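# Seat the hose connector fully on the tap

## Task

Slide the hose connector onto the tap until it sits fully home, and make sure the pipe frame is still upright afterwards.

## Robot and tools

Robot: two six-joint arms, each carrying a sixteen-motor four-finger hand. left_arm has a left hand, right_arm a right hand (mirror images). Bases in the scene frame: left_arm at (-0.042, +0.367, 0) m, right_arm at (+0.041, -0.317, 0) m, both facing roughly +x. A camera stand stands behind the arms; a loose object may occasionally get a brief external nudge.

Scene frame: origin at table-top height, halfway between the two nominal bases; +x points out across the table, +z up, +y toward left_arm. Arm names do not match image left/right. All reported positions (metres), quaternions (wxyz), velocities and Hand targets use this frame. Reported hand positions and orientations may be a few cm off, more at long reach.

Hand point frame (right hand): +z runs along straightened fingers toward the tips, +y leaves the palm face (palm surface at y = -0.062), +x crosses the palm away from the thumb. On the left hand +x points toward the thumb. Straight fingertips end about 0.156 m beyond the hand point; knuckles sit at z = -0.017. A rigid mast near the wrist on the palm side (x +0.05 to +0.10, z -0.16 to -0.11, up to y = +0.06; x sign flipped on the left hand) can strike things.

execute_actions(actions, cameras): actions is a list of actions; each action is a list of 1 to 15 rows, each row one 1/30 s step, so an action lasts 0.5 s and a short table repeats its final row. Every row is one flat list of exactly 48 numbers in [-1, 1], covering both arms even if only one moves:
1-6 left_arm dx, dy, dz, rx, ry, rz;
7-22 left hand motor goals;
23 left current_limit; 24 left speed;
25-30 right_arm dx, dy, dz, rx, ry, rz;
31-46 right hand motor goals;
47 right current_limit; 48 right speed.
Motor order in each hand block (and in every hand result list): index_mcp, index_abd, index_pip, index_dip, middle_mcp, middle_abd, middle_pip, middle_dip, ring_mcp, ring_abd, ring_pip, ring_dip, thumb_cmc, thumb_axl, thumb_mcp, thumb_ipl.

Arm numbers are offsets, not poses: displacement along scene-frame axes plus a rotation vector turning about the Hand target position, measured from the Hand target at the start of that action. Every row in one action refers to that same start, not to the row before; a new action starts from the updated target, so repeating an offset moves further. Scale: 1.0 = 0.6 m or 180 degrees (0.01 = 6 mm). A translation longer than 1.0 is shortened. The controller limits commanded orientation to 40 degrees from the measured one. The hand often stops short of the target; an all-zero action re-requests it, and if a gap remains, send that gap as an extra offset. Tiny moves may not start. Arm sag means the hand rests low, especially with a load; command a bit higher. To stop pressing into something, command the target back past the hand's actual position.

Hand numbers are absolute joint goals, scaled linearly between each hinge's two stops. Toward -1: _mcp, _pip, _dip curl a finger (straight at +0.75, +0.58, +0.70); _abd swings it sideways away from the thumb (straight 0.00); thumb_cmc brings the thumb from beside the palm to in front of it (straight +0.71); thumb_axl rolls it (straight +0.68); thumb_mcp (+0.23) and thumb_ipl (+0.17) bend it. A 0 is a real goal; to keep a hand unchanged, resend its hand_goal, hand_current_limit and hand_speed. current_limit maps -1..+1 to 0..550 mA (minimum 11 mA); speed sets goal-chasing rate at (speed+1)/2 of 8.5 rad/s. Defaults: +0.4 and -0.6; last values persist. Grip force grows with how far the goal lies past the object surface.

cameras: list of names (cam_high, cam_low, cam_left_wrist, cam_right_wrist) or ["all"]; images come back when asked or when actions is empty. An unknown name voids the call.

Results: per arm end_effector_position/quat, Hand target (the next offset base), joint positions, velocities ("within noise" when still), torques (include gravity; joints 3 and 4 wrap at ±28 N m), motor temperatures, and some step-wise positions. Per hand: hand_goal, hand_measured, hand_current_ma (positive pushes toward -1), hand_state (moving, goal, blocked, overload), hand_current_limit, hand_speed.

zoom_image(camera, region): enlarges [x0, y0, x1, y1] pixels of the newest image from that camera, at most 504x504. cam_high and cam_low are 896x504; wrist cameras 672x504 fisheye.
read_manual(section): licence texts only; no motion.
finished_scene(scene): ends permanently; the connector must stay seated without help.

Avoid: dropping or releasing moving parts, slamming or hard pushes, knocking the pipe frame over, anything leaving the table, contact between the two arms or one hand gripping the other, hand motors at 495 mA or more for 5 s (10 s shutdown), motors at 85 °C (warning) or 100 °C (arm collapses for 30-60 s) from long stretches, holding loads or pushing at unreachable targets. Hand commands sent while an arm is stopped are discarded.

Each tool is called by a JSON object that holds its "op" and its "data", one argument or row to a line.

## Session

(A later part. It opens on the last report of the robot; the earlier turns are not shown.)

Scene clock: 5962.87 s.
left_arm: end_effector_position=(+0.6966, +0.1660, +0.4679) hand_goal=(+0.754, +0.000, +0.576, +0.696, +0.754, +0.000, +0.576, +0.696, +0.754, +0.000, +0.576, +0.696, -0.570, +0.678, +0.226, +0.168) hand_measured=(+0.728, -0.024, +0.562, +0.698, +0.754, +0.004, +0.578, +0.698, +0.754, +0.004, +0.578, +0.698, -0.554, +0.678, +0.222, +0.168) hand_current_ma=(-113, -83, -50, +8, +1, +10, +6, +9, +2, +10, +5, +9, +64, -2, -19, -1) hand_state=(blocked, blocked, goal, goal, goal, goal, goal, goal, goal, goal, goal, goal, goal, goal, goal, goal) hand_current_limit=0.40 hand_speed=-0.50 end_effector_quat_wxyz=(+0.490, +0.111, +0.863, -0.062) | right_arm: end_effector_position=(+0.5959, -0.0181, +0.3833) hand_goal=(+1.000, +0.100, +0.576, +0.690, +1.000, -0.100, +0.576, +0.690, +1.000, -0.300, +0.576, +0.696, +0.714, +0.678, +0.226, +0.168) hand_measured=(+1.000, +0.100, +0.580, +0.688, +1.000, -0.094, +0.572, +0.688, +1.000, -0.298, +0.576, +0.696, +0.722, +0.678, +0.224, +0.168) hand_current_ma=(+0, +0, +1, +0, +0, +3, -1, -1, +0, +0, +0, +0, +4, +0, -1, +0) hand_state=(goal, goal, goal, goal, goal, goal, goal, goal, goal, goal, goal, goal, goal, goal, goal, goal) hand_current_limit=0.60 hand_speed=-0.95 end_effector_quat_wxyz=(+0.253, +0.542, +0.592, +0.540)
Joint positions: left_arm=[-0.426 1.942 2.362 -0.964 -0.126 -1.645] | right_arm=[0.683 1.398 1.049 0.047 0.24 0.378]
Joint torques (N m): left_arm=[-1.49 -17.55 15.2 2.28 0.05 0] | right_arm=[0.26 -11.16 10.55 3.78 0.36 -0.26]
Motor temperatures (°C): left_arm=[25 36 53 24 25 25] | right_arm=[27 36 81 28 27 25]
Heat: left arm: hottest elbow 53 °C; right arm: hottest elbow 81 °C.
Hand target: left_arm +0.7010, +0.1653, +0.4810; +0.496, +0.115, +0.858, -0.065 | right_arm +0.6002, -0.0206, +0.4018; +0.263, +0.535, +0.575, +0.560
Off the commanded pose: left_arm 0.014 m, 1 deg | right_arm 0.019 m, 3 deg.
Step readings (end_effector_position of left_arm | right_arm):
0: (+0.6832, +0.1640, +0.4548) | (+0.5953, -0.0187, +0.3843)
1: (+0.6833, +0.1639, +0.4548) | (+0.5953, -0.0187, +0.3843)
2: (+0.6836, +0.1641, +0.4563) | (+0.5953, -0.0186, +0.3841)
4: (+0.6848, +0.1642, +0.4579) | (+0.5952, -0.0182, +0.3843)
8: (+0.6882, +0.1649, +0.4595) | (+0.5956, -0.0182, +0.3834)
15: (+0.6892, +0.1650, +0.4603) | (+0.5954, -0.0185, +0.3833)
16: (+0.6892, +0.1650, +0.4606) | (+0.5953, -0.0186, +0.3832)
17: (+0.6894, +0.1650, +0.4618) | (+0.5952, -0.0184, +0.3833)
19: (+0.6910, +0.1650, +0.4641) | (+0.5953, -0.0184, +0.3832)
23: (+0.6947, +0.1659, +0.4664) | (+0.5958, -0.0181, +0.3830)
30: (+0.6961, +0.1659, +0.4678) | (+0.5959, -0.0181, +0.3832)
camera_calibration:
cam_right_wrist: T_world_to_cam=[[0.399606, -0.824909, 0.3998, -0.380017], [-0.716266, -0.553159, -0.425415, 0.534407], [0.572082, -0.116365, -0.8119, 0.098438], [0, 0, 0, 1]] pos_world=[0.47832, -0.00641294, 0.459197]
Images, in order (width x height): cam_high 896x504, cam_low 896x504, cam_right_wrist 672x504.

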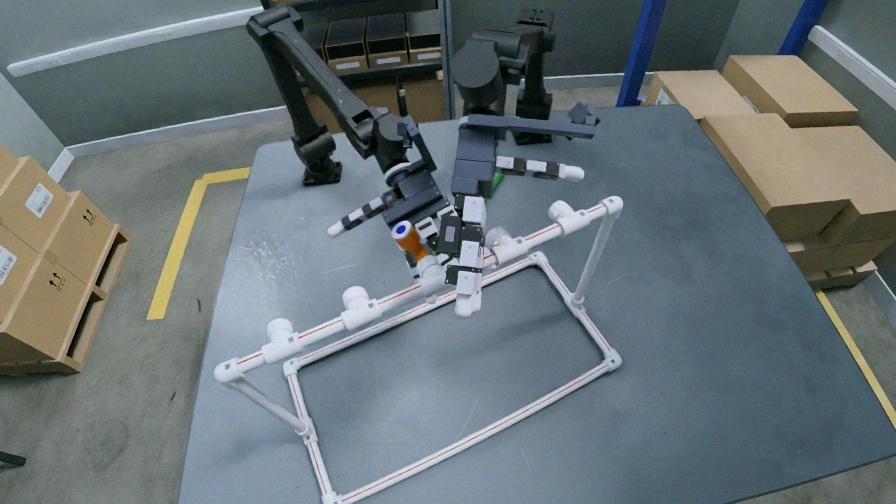

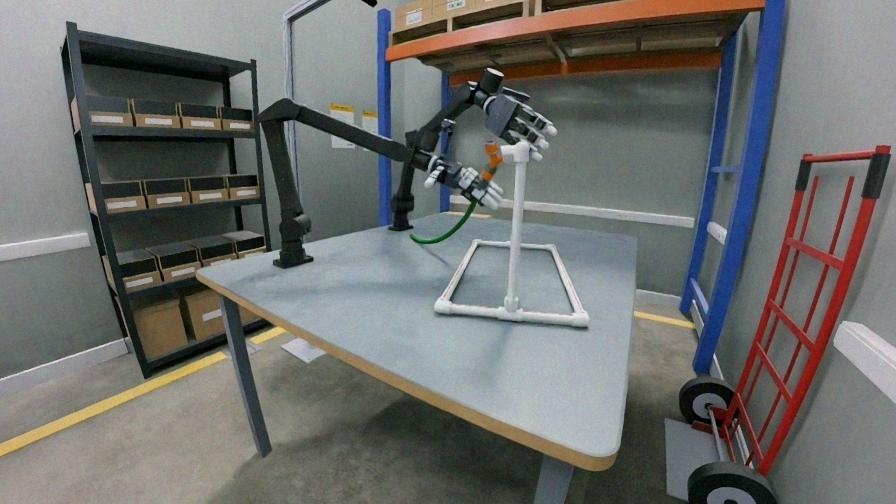

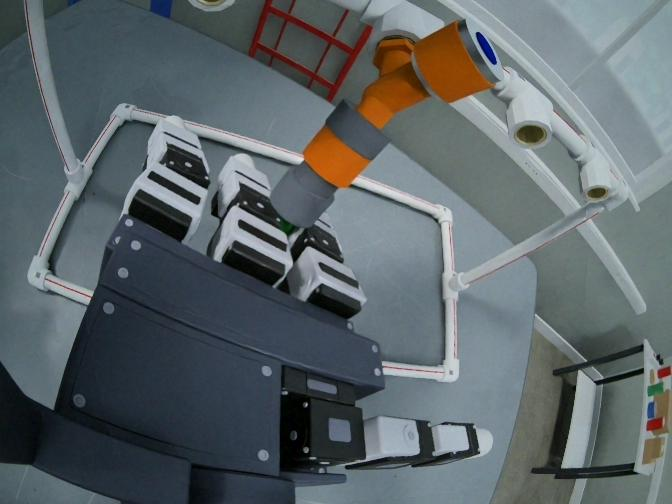

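{"op": "execute_actions", "data": {
  "actions": [
    [[0.01,0.005,0.04,0,0,0,0.754,0.0,0.576,0.696,0.754,0.0,0.576,0.696,0.754,0,0.576,0.696,-0.571,0.678,0.226,0.168,0.4,-0.5,-0.012,0.002,-0.045,0,0,0,1.0,0.22,0.576,0.69,1.0,-0.2,0.576,0.69,1.0,-0.4,0.576,0.696,0.714,0.678,0.226,0.168,0.6,-0.9]]
  ],
  "cameras": ["cam_high","cam_right_wrist"]
}}

{"op": "zoom_image", "data": {
  "camera": "cam_right_wrist",
  "region": [260, 60, 420, 240]
}}

Scene clock: 5974.93 s.
left_arm: end_effector_position=(+0.7037, +0.1633, +0.4813) hand_goal=(+0.754, +0.000, +0.576, +0.696, +0.754, +0.000, +0.576, +0.696, +0.754, +0.000, +0.576, +0.696, -0.570, +0.678, +0.226, +0.168) hand_measured=(+0.750, +0.000, +0.572, +0.698, +0.754, +0.004, +0.578, +0.698, +0.754, +0.004, +0.578, +0.698, -0.554, +0.678, +0.222, +0.168) hand_current_ma=(-17, +2, -11, +8, +1, +10, +6, +9, +2, +10, +5, +9, +64, -2, -19, -1) hand_state=(goal, goal, goal, goal, goal, goal, goal, goal, goal, goal, goal, goal, goal, goal, goal, goal) hand_current_limit=0.40 hand_speed=-0.50 end_effector_quat_wxyz=(+0.480, +0.117, +0.867, -0.063) | right_arm: end_effector_position=(+0.5919, -0.0226, +0.3796) hand_goal=(+1.000, +0.220, +0.576, +0.690, +1.000, -0.200, +0.576, +0.690, +1.000, -0.400, +0.576, +0.696, +0.714, +0.678, +0.226, +0.168) hand_measured=(+1.000, +0.218, +0.580, +0.688, +1.000, -0.194, +0.574, +0.688, +1.000, -0.392, +0.576, +0.696, +0.722, +0.678, +0.224, +0.168) hand_current_ma=(+0, +0, +1, +0, +0, +3, +0, -1, +0, +4, +0, +0, +4, +0, -1, +0) hand_state=(goal, goal, goal, goal, goal, goal, goal, goal, goal, goal, goal, goal, goal, goal, goal, goal) hand_current_limit=0.60 hand_speed=-0.90 end_effector_quat_wxyz=(+0.261, +0.538, +0.576, +0.558)
Joint positions: left_arm=[-0.423 2.033 2.563 -1.095 -0.115 -1.64] | right_arm=[0.684 1.403 1.008 0.141 0.252 0.378]
Joint torques (N m): left_arm=[-1.08 -19.02 15.49 2.76 -0.12 -0.01] | right_arm=[1.32 -10.64 8.9 2.97 0.31 -0.24]
Motor temperatures (°C): left_arm=[25 36 54 24 25 25] | right_arm=[27 36 77 28 26 24]
Heat: left arm: hottest elbow 54 °C; right arm: hottest elbow 77 °C.
Hand target: left_arm +0.7069, +0.1681, +0.5051; +0.496, +0.115, +0.858, -0.065 | right_arm +0.5930, -0.0196, +0.3746; +0.263, +0.535, +0.575, +0.560
Off the commanded pose: left_arm 0.024 m, 2 deg | right_arm 0.006 m, 0 deg.
Step readings (end_effector_position of left_arm | right_arm):
0: (+0.6966, +0.1660, +0.4679) | (+0.5959, -0.0181, +0.3833)
1: (+0.6966, +0.1660, +0.4682) | (+0.5958, -0.0182, +0.3831)
2: (+0.6965, +0.1659, +0.4690) | (+0.5956, -0.0185, +0.3823)
4: (+0.6979, +0.1656, +0.4716) | (+0.5940, -0.0200, +0.3814)
8: (+0.7015, +0.1645, +0.4765) | (+0.5921, -0.0222, +0.3802)
15: (+0.7032, +0.1635, +0.4812) | (+0.5919, -0.0226, +0.3798)
camera_calibration:
cam_right_wrist: T_world_to_cam=[[0.374106, -0.839783, 0.393459, -0.363449], [-0.703175, -0.533479, -0.470048, 0.53708], [0.60464, -0.100823, -0.790092, 0.0699811], [0, 0, 0, 1]] pos_world=[0.471317, -0.0116419, 0.450747]
Images, in order (width x height): cam_high 896x504, cam_right_wrist 672x504.

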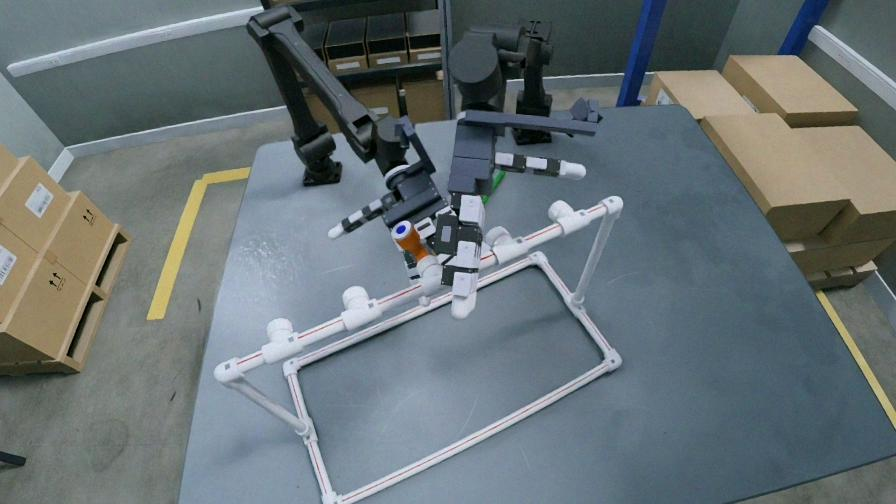

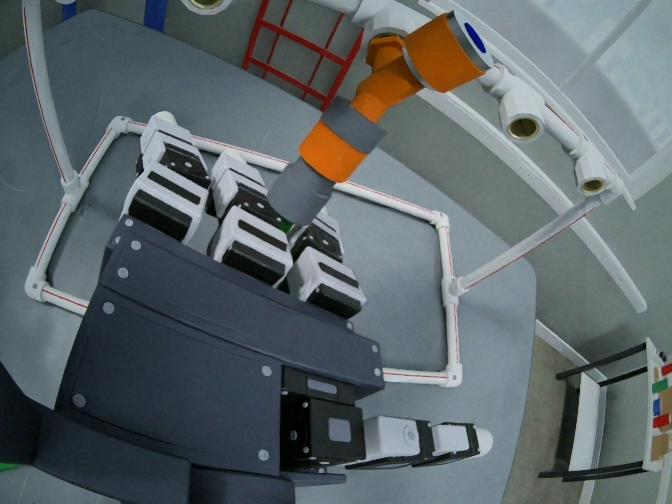

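Scaled by 2.800 from the camera's 672x504 image, which has a finer 960x720 frame.

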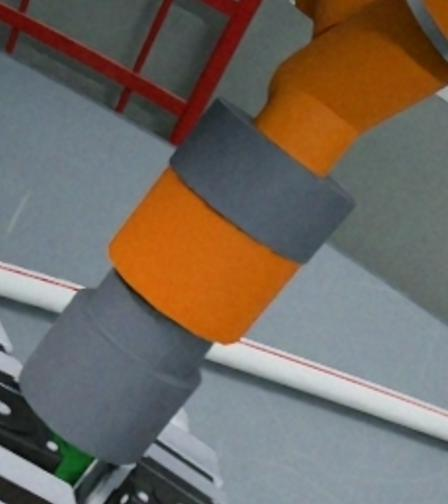

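{"op": "execute_actions", "data": {
  "actions": [
    [[0.0,0.0,0.05,0,0,0,0.754,0.0,0.576,0.696,0.754,0.0,0.576,0.696,0.754,0,0.576,0.696,-0.571,0.678,0.226,0.168,0.4,-0.5,-0.022,0.006,-0.035,0,0,0,1.0,0.22,0.576,0.69,1.0,-0.2,0.576,0.69,1.0,-0.4,0.576,0.696,0.714,0.678,0.226,0.168,0.6,-0.9]]
  ],
  "cameras": ["cam_low","cam_right_wrist"]
}}

{"op": "zoom_image", "data": {
  "camera": "cam_right_wrist",
  "region": [240, 40, 420, 240]
}}

{"op": "zoom_image", "data": {
  "camera": "cam_low",
  "region": [420, 110, 560, 250]
}}

Scene clock: 5986.63 s.
left_arm: end_effector_position=(+0.7076, +0.1612, +0.5114) hand_goal=(+0.754, +0.000, +0.576, +0.696, +0.754, +0.000, +0.576, +0.696, +0.754, +0.000, +0.576, +0.696, -0.570, +0.678, +0.226, +0.168) hand_measured=(+0.750, +0.002, +0.572, +0.698, +0.754, +0.004, +0.578, +0.698, +0.754, +0.004, +0.578, +0.698, -0.554, +0.678, +0.222, +0.168) hand_current_ma=(-17, +3, -11, +8, +1, +10, +6, +9, +2, +10, +5, +9, +64, -2, -19, -1) hand_state=(goal, goal, goal, goal, goal, goal, goal, goal, goal, goal, goal, goal, goal, goal, goal, goal) hand_current_limit=0.40 hand_speed=-0.50 end_effector_quat_wxyz=(+0.494, +0.120, +0.859, -0.066) | right_arm: end_effector_position=(+0.5801, -0.0195, +0.3591) hand_goal=(+1.000, +0.220, +0.576, +0.690, +1.000, -0.200, +0.576, +0.690, +1.000, -0.400, +0.576, +0.696, +0.714, +0.678, +0.226, +0.168) hand_measured=(+1.000, +0.218, +0.580, +0.688, +1.000, -0.196, +0.576, +0.688, +1.000, -0.392, +0.576, +0.696, +0.722, +0.678, +0.224, +0.168) hand_current_ma=(+0, +0, +1, +0, +0, +1, +0, -1, +0, +4, +0, +0, +4, +0, -1, +0) hand_state=(goal, goal, goal, goal, goal, goal, goal, goal, goal, goal, goal, goal, goal, goal, goal, goal) hand_current_limit=0.60 hand_speed=-0.90 end_effector_quat_wxyz=(+0.264, +0.536, +0.576, +0.558)
Joint positions: left_arm=[-0.423 2.165 2.875 -1.241 -0.11 -1.629] | right_arm=[0.706 1.409 0.953 0.204 0.277 0.378]
Joint torques (N m): left_arm=[-1.03 -18.96 14.06 2.71 -0.1 0.02] | right_arm=[2.02 -9.88 8.49 2.76 0.3 -0.17]
Motor temperatures (°C): left_arm=[25 37 56 24 25 25] | right_arm=[27 35 74 28 26 24]
Heat: left arm: hottest elbow 56 °C; right arm: hottest elbow 74 °C.
Hand target: left_arm +0.7069, +0.1681, +0.5351; +0.496, +0.115, +0.858, -0.065 | right_arm +0.5798, -0.0160, +0.3536; +0.263, +0.535, +0.575, +0.560
Off the commanded pose: left_arm 0.025 m, 1 deg | right_arm 0.007 m, 0 deg.
elbow stopped short (left arm): the move would have taken joint 3 (elbow) straighter than the controller allows.
Step readings (end_effector_position of left_arm | right_arm):
0: (+0.7038, +0.1632, +0.4812) | (+0.5919, -0.0226, +0.3796)
1: (+0.7036, +0.1633, +0.4818) | (+0.5917, -0.0225, +0.3792)
2: (+0.7033, +0.1634, +0.4832) | (+0.5911, -0.0230, +0.3787)
4: (+0.7041, +0.1629, +0.4880) | (+0.5879, -0.0230, +0.3763)
8: (+0.7044, +0.1627, +0.5021) | (+0.5818, -0.0214, +0.3656)
15: (+0.7018, +0.1638, +0.5225) | (+0.5802, -0.0193, +0.3584)
camera_calibration:
cam_right_wrist: T_world_to_cam=[[0.369918, -0.839134, 0.398766, -0.347917], [-0.702176, -0.533572, -0.471433, 0.520874], [0.608366, -0.105612, -0.786598, 0.0577648], [0, 0, 0, 1]] pos_world=[0.459304, -0.00792418, 0.429733]
Images, in order (width x height): cam_low 896x504, cam_right_wrist 672x504.

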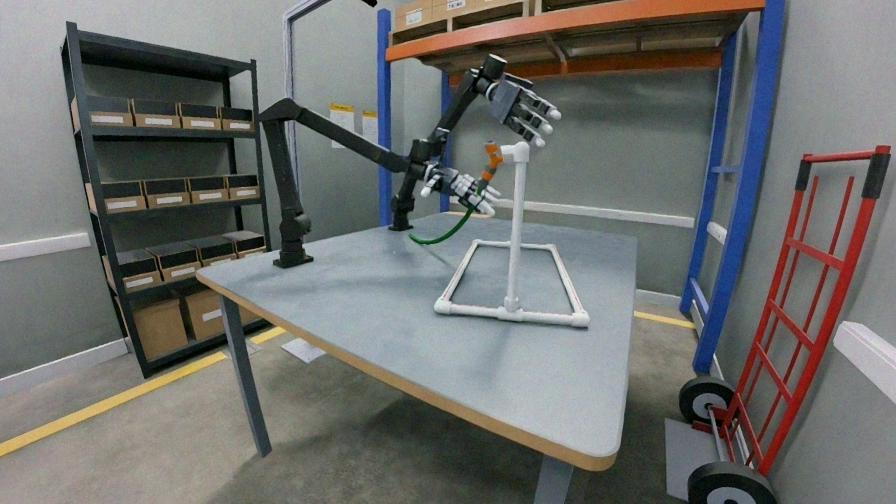

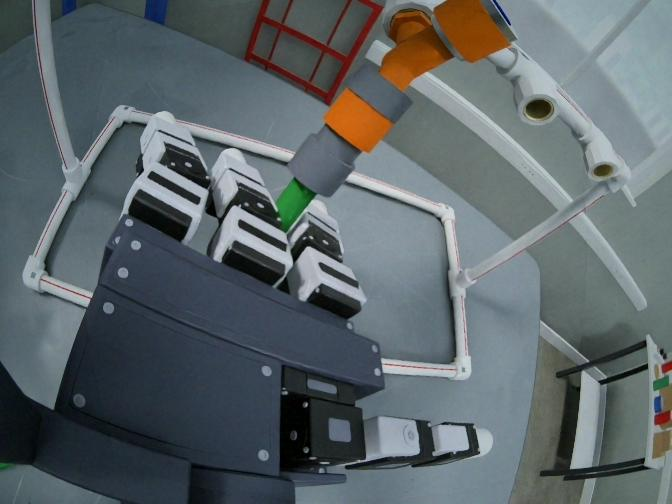

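Scaled by 2.520 from the camera's 672x504 image, which has a finer 960x720 frame.

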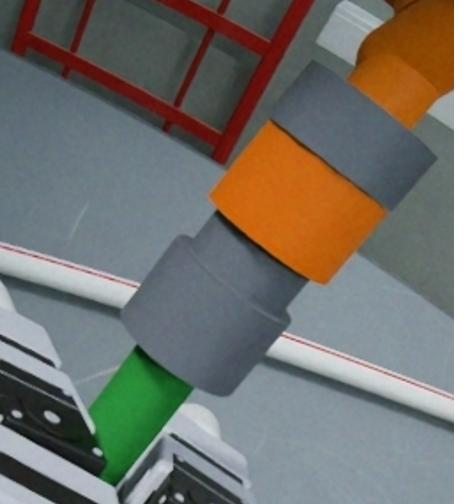

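Scaled by 3.600 from the camera's 896x504 image, which has a finer 1280x720 frame.

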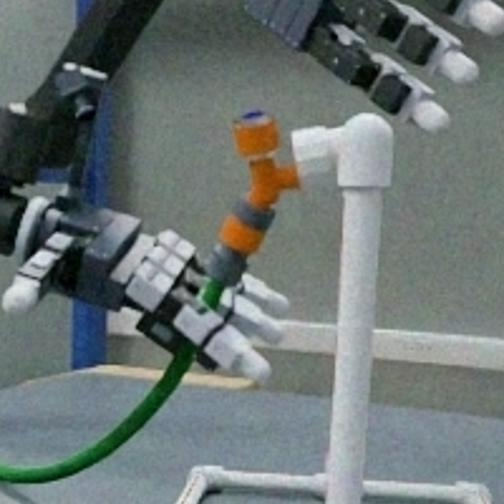

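{"op": "execute_actions", "data": {
  "actions": [
    [[0.0,0.02,0.04,0,0,0,0.754,0.0,0.576,0.696,0.754,0.0,0.576,0.696,0.754,0,0.576,0.696,-0.571,0.678,0.226,0.168,0.4,-0.5,-0.03,-0.016,0.018,0,0,0,1.0,0.3,0.576,0.69,1.0,-0.28,0.576,0.69,1.0,-0.45,0.576,0.696,0.714,0.678,0.226,0.168,0.6,-0.8]],
    [[-0.02,0.02,0.02,0,0,0,0.754,0.0,0.576,0.696,0.754,0.0,0.576,0.696,0.754,0,0.576,0.696,-0.571,0.678,0.226,0.168,0.4,-0.5,-0.05,-0.027,0.034,0,0,0,1.0,0.3,0.576,0.69,1.0,-0.28,0.576,0.69,1.0,-0.45,0.576,0.696,0.714,0.678,0.226,0.168,0.6,-0.8]]
  ],
  "cameras": ["cam_low","cam_right_wrist","cam_high"]
}}

Scene clock: 6009.30 s.
left_arm: end_effector_position=(+0.7084, +0.1779, +0.5209) hand_goal=(+0.754, +0.000, +0.576, +0.696, +0.754, +0.000, +0.576, +0.696, +0.754, +0.000, +0.576, +0.696, -0.570, +0.678, +0.226, +0.168) hand_measured=(+0.750, +0.002, +0.572, +0.698, +0.754, +0.004, +0.578, +0.698, +0.754, +0.004, +0.578, +0.698, -0.554, +0.678, +0.222, +0.168) hand_current_ma=(-14, +3, -10, +8, +1, +10, +6, +9, +2, +10, +5, +9, +64, -2, -19, -1) hand_state=(goal, goal, goal, goal, goal, goal, goal, goal, goal, goal, goal, goal, goal, goal, goal, goal) hand_current_limit=0.40 hand_speed=-0.50 end_effector_quat_wxyz=(+0.496, +0.128, +0.856, -0.065) | right_arm: end_effector_position=(+0.5346, -0.0439, +0.3913) hand_goal=(+1.000, +0.300, +0.576, +0.690, +1.000, -0.280, +0.576, +0.690, +1.000, -0.450, +0.576, +0.696, +0.714, +0.678, +0.226, +0.168) hand_measured=(+1.000, +0.298, +0.580, +0.688, +1.000, -0.274, +0.576, +0.688, +1.000, -0.442, +0.576, +0.696, +0.722, +0.678, +0.224, +0.168) hand_current_ma=(+0, +0, +1, +0, +0, +2, +0, -1, +0, +3, +0, +0, +4, +0, -1, +0) hand_state=(goal, goal, goal, goal, goal, goal, goal, goal, goal, goal, goal, goal, goal, goal, goal, goal) hand_current_limit=0.60 hand_speed=-0.80 end_effector_quat_wxyz=(+0.268, +0.532, +0.571, +0.565)
Joint positions: left_arm=[-0.398 2.151 2.875 -1.25 -0.082 -1.6] | right_arm=[0.728 1.242 0.876 0.135 0.301 0.378]
Joint torques (N m): left_arm=[-0.79 -22.42 14.01 2.67 -0.07 0.03] | right_arm=[1.55 -9.23 8.54 1.5 0.26 -0.09]
Motor temperatures (°C): left_arm=[25 39 58 24 25 25] | right_arm=[26 36 67 27 26 24]
Heat: left arm: hottest elbow 58 °C; right arm: hottest elbow 67 °C.
Hand target: left_arm +0.6949, +0.1921, +0.5711; +0.496, +0.115, +0.858, -0.065 | right_arm +0.5318, -0.0417, +0.3850; +0.263, +0.535, +0.575, +0.560
Off the commanded pose: left_arm 0.054 m, 2 deg | right_arm 0.007 m, 1 deg.
elbow stopped short (left arm): the move would have taken joint 3 (elbow) straighter than the controller allows.
Step readings (end_effector_position of left_arm | right_arm):
0: (+0.7076, +0.1612, +0.5114) | (+0.5801, -0.0195, +0.3591)
1: (+0.7077, +0.1611, +0.5114) | (+0.5801, -0.0195, +0.3591)
2: (+0.7079, +0.1609, +0.5113) | (+0.5800, -0.0198, +0.3585)
4: (+0.7091, +0.1626, +0.5113) | (+0.5779, -0.0206, +0.3566)
8: (+0.7104, +0.1640, +0.5116) | (+0.5712, -0.0237, +0.3556)
15: (+0.7120, +0.1687, +0.5121) | (+0.5674, -0.0261, +0.3630)
16: (+0.7121, +0.1689, +0.5121) | (+0.5673, -0.0263, +0.3634)
17: (+0.7124, +0.1693, +0.5121) | (+0.5663, -0.0267, +0.3634)
19: (+0.7130, +0.1714, +0.5123) | (+0.5600, -0.0294, +0.3626)
23: (+0.7122, +0.1744, +0.5133) | (+0.5451, -0.0396, +0.3719)
30: (+0.7094, +0.1775, +0.5186) | (+0.5347, -0.0440, +0.3932)
camera_calibration:
cam_right_wrist: T_world_to_cam=[[0.361613, -0.842603, 0.399068, -0.360139], [-0.693458, -0.529183, -0.488959, 0.493388], [0.623179, -0.0999235, -0.77567, 0.0963017], [0, 0, 0, 1]] pos_world=[0.412362, -0.0327389, 0.459665]
Images, in order (width x height): cam_high 896x504, cam_low 896x504, cam_right_wrist 672x504.

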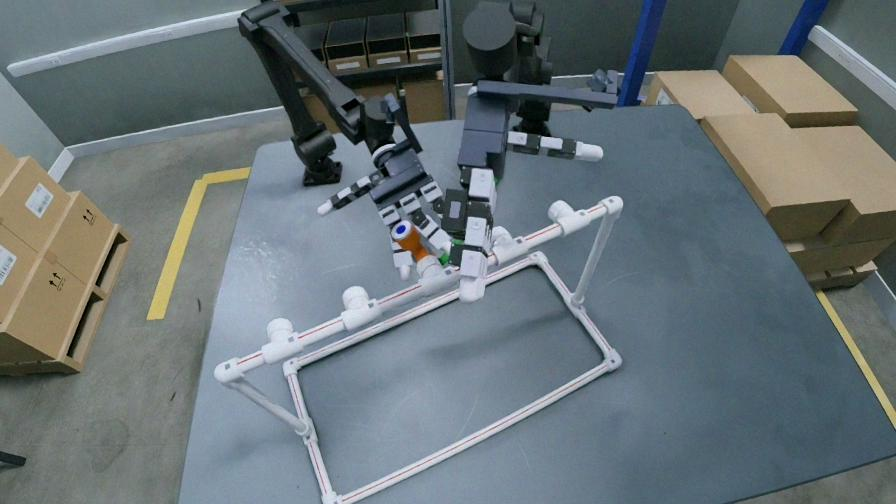

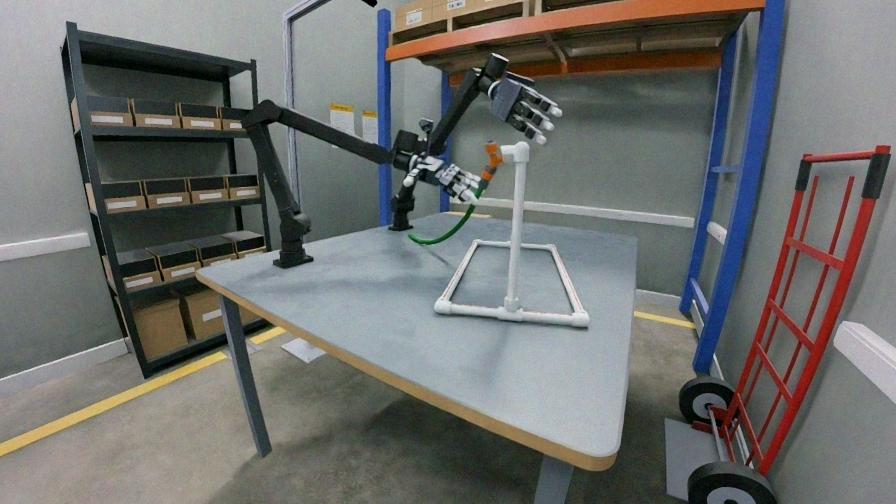

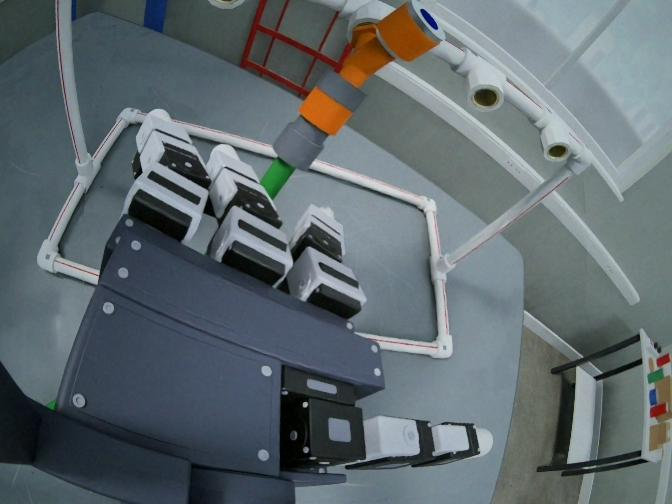

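{"op": "execute_actions", "data": {
  "actions": [
    [[-0.08,0.03,0.02,0,0,0,0.754,0.0,0.576,0.696,0.754,0.0,0.576,0.696,0.754,0,0.576,0.696,-0.571,0.678,0.226,0.168,0.4,-0.5,-0.06,-0.035,0.045,0,0,0,1.0,0.3,0.576,0.69,1.0,-0.28,0.576,0.69,1.0,-0.45,0.576,0.696,0.714,0.678,0.226,0.168,0.6,-0.8]],
    [[-0.1,0.03,0.0,0,0,0,0.754,0.0,0.576,0.696,0.754,0.0,0.576,0.696,0.754,0,0.576,0.696,-0.571,0.678,0.226,0.168,0.4,-0.5,-0.07,-0.05,0.045,0,0,0,0.9,0.2,0.576,0.69,0.9,-0.2,0.576,0.69,0.9,-0.4,0.576,0.696,0.714,0.678,0.226,0.168,0.6,-0.8]]
  ],
  "cameras": ["cam_low","cam_right_wrist","cam_high"]
}}

{"op": "zoom_image", "data": {
  "camera": "cam_low",
  "region": [420, 110, 560, 250]
}}

{"op": "zoom_image", "data": {
  "camera": "cam_right_wrist",
  "region": [200, 20, 420, 240]
}}

Scene clock: 6022.57 s.
left_arm: end_effector_position=(+0.5904, +0.2251, +0.5618) hand_goal=(+0.754, +0.000, +0.576, +0.696, +0.754, +0.000, +0.576, +0.696, +0.754, +0.000, +0.576, +0.696, -0.570, +0.678, +0.226, +0.168) hand_measured=(+0.750, +0.002, +0.572, +0.698, +0.754, +0.004, +0.578, +0.698, +0.754, +0.004, +0.578, +0.698, -0.554, +0.678, +0.222, +0.168) hand_current_ma=(-14, +3, -10, +8, +1, +10, +6, +9, +2, +10, +5, +9, +64, -2, -19, -1) hand_state=(goal, goal, goal, goal, goal, goal, goal, goal, goal, goal, goal, goal, goal, goal, goal, goal) hand_current_limit=0.40 hand_speed=-0.50 end_effector_quat_wxyz=(+0.459, +0.113, +0.879, -0.061) | right_arm: end_effector_position=(+0.4537, -0.0964, +0.4463) hand_goal=(+0.900, +0.200, +0.576, +0.690, +0.900, -0.200, +0.576, +0.690, +0.900, -0.400, +0.576, +0.696, +0.714, +0.678, +0.226, +0.168) hand_measured=(+0.918, +0.204, +0.580, +0.688, +0.914, -0.202, +0.576, +0.688, +0.914, -0.400, +0.576, +0.696, +0.722, +0.678, +0.224, +0.168) hand_current_ma=(+18, +1, +1, +0, +13, +0, +0, -1, +13, +0, +0, +0, +5, +0, -1, +0) hand_state=(goal, goal, goal, goal, goal, goal, goal, goal, goal, goal, goal, goal, goal, goal, goal, goal) hand_current_limit=0.60 hand_speed=-0.80 end_effector_quat_wxyz=(+0.269, +0.531, +0.571, +0.566)
Joint positions: left_arm=[-0.398 1.753 2.405 -1.264 -0.094 -1.641] | right_arm=[0.764 0.917 0.801 -0.115 0.336 0.384]
Joint torques (N m): left_arm=[-1.61 -16.85 10.24 3.69 -0.31 -0.07] | right_arm=[1.32 -3.9 9.72 1.36 0.25 -0.1]
Motor temperatures (°C): left_arm=[25 40 59 24 25 25] | right_arm=[26 35 64 27 26 24]
Heat: left arm: hottest elbow 59 °C; right arm: hottest elbow 64 °C.
Hand target: left_arm +0.5870, +0.2280, +0.5831; +0.496, +0.115, +0.858, -0.065 | right_arm +0.4539, -0.0927, +0.4388; +0.263, +0.535, +0.575, +0.560
Off the commanded pose: left_arm 0.022 m, 5 deg | right_arm 0.008 m, 1 deg.
Step readings (end_effector_position of left_arm | right_arm):
0: (+0.7084, +0.1779, +0.5209) | (+0.5346, -0.0439, +0.3913)
1: (+0.7081, +0.1780, +0.5211) | (+0.5346, -0.0439, +0.3911)
2: (+0.7064, +0.1787, +0.5209) | (+0.5339, -0.0443, +0.3902)
4: (+0.6989, +0.1816, +0.5190) | (+0.5283, -0.0480, +0.3881)
8: (+0.6823, +0.1882, +0.5266) | (+0.5107, -0.0580, +0.3974)
15: (+0.6589, +0.1976, +0.5596) | (+0.4972, -0.0657, +0.4209)
16: (+0.6566, +0.1985, +0.5630) | (+0.4971, -0.0655, +0.4203)
17: (+0.6530, +0.2001, +0.5652) | (+0.4967, -0.0661, +0.4186)
19: (+0.6413, +0.2054, +0.5633) | (+0.4907, -0.0699, +0.4141)
23: (+0.6187, +0.2142, +0.5608) | (+0.4711, -0.0850, +0.4238)
30: (+0.5933, +0.2240, +0.5635) | (+0.4537, -0.0973, +0.4491)
camera_calibration:
cam_right_wrist: T_world_to_cam=[[0.360429, -0.842443, 0.400475, -0.397149], [-0.691526, -0.529456, -0.491394, 0.436641], [0.626005, -0.0998267, -0.773403, 0.181849], [0, 0, 0, 1]] pos_world=[0.331254, -0.0852396, 0.514253]
Images, in order (width x height): cam_high 896x504, cam_low 896x504, cam_right_wrist 672x504.

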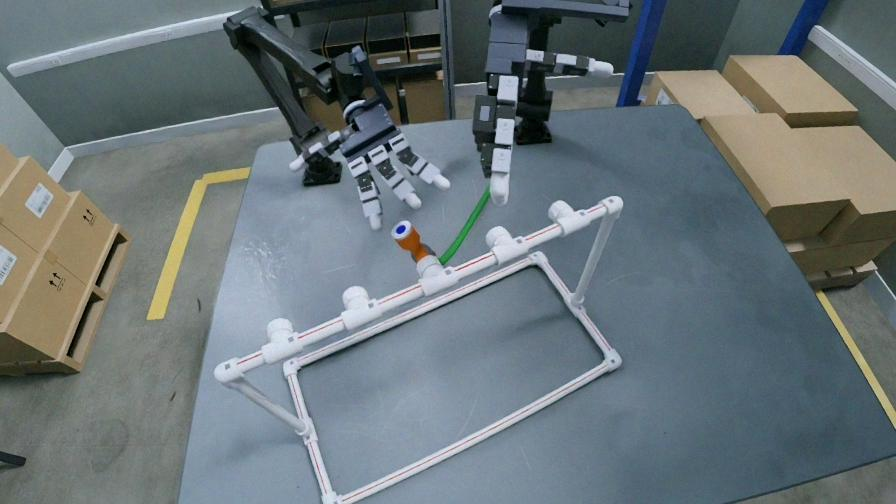

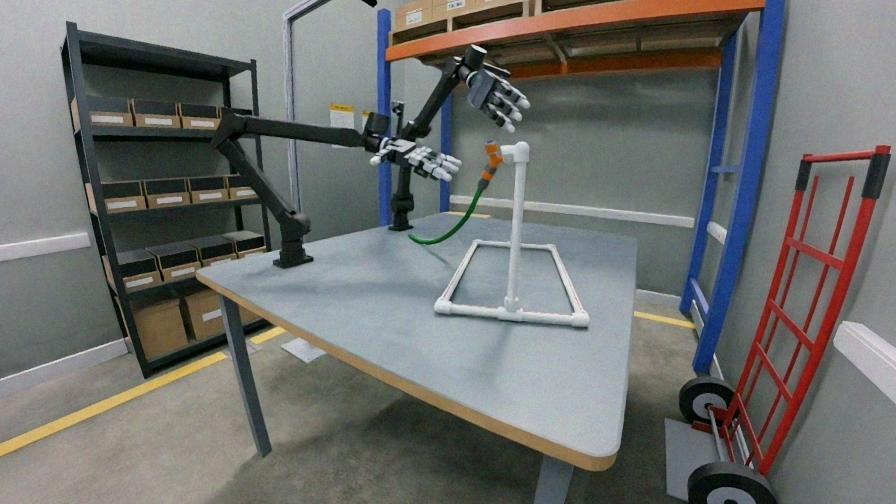

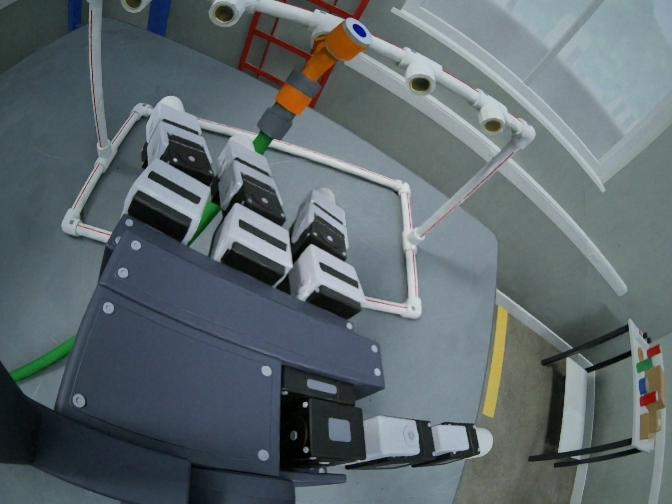

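Scaled by 3.600 from the camera's 896x504 image, which has a finer 1280x720 frame.

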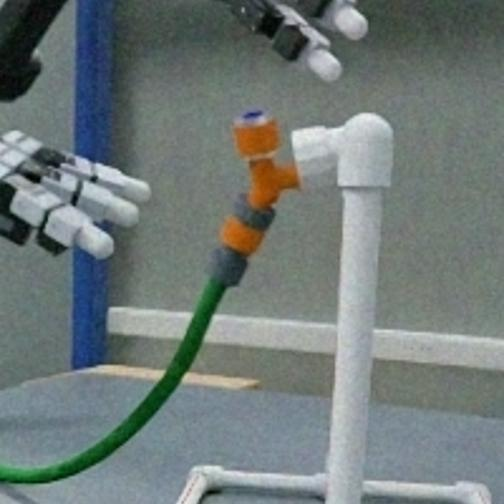

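Scaled by 2.291 from the camera's 672x504 image, which has a finer 960x720 frame.

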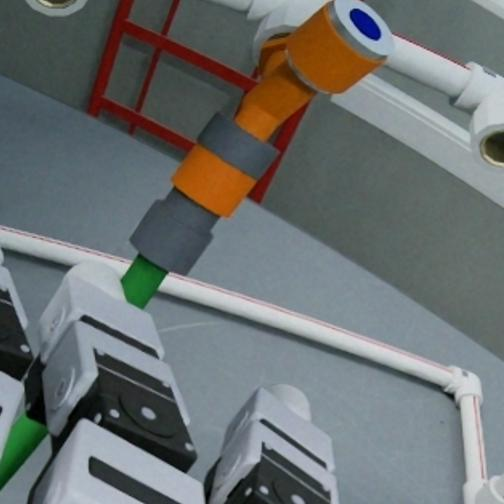

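{"op": "finished_scene", "data": {

}}

The scene is finished: the task was done.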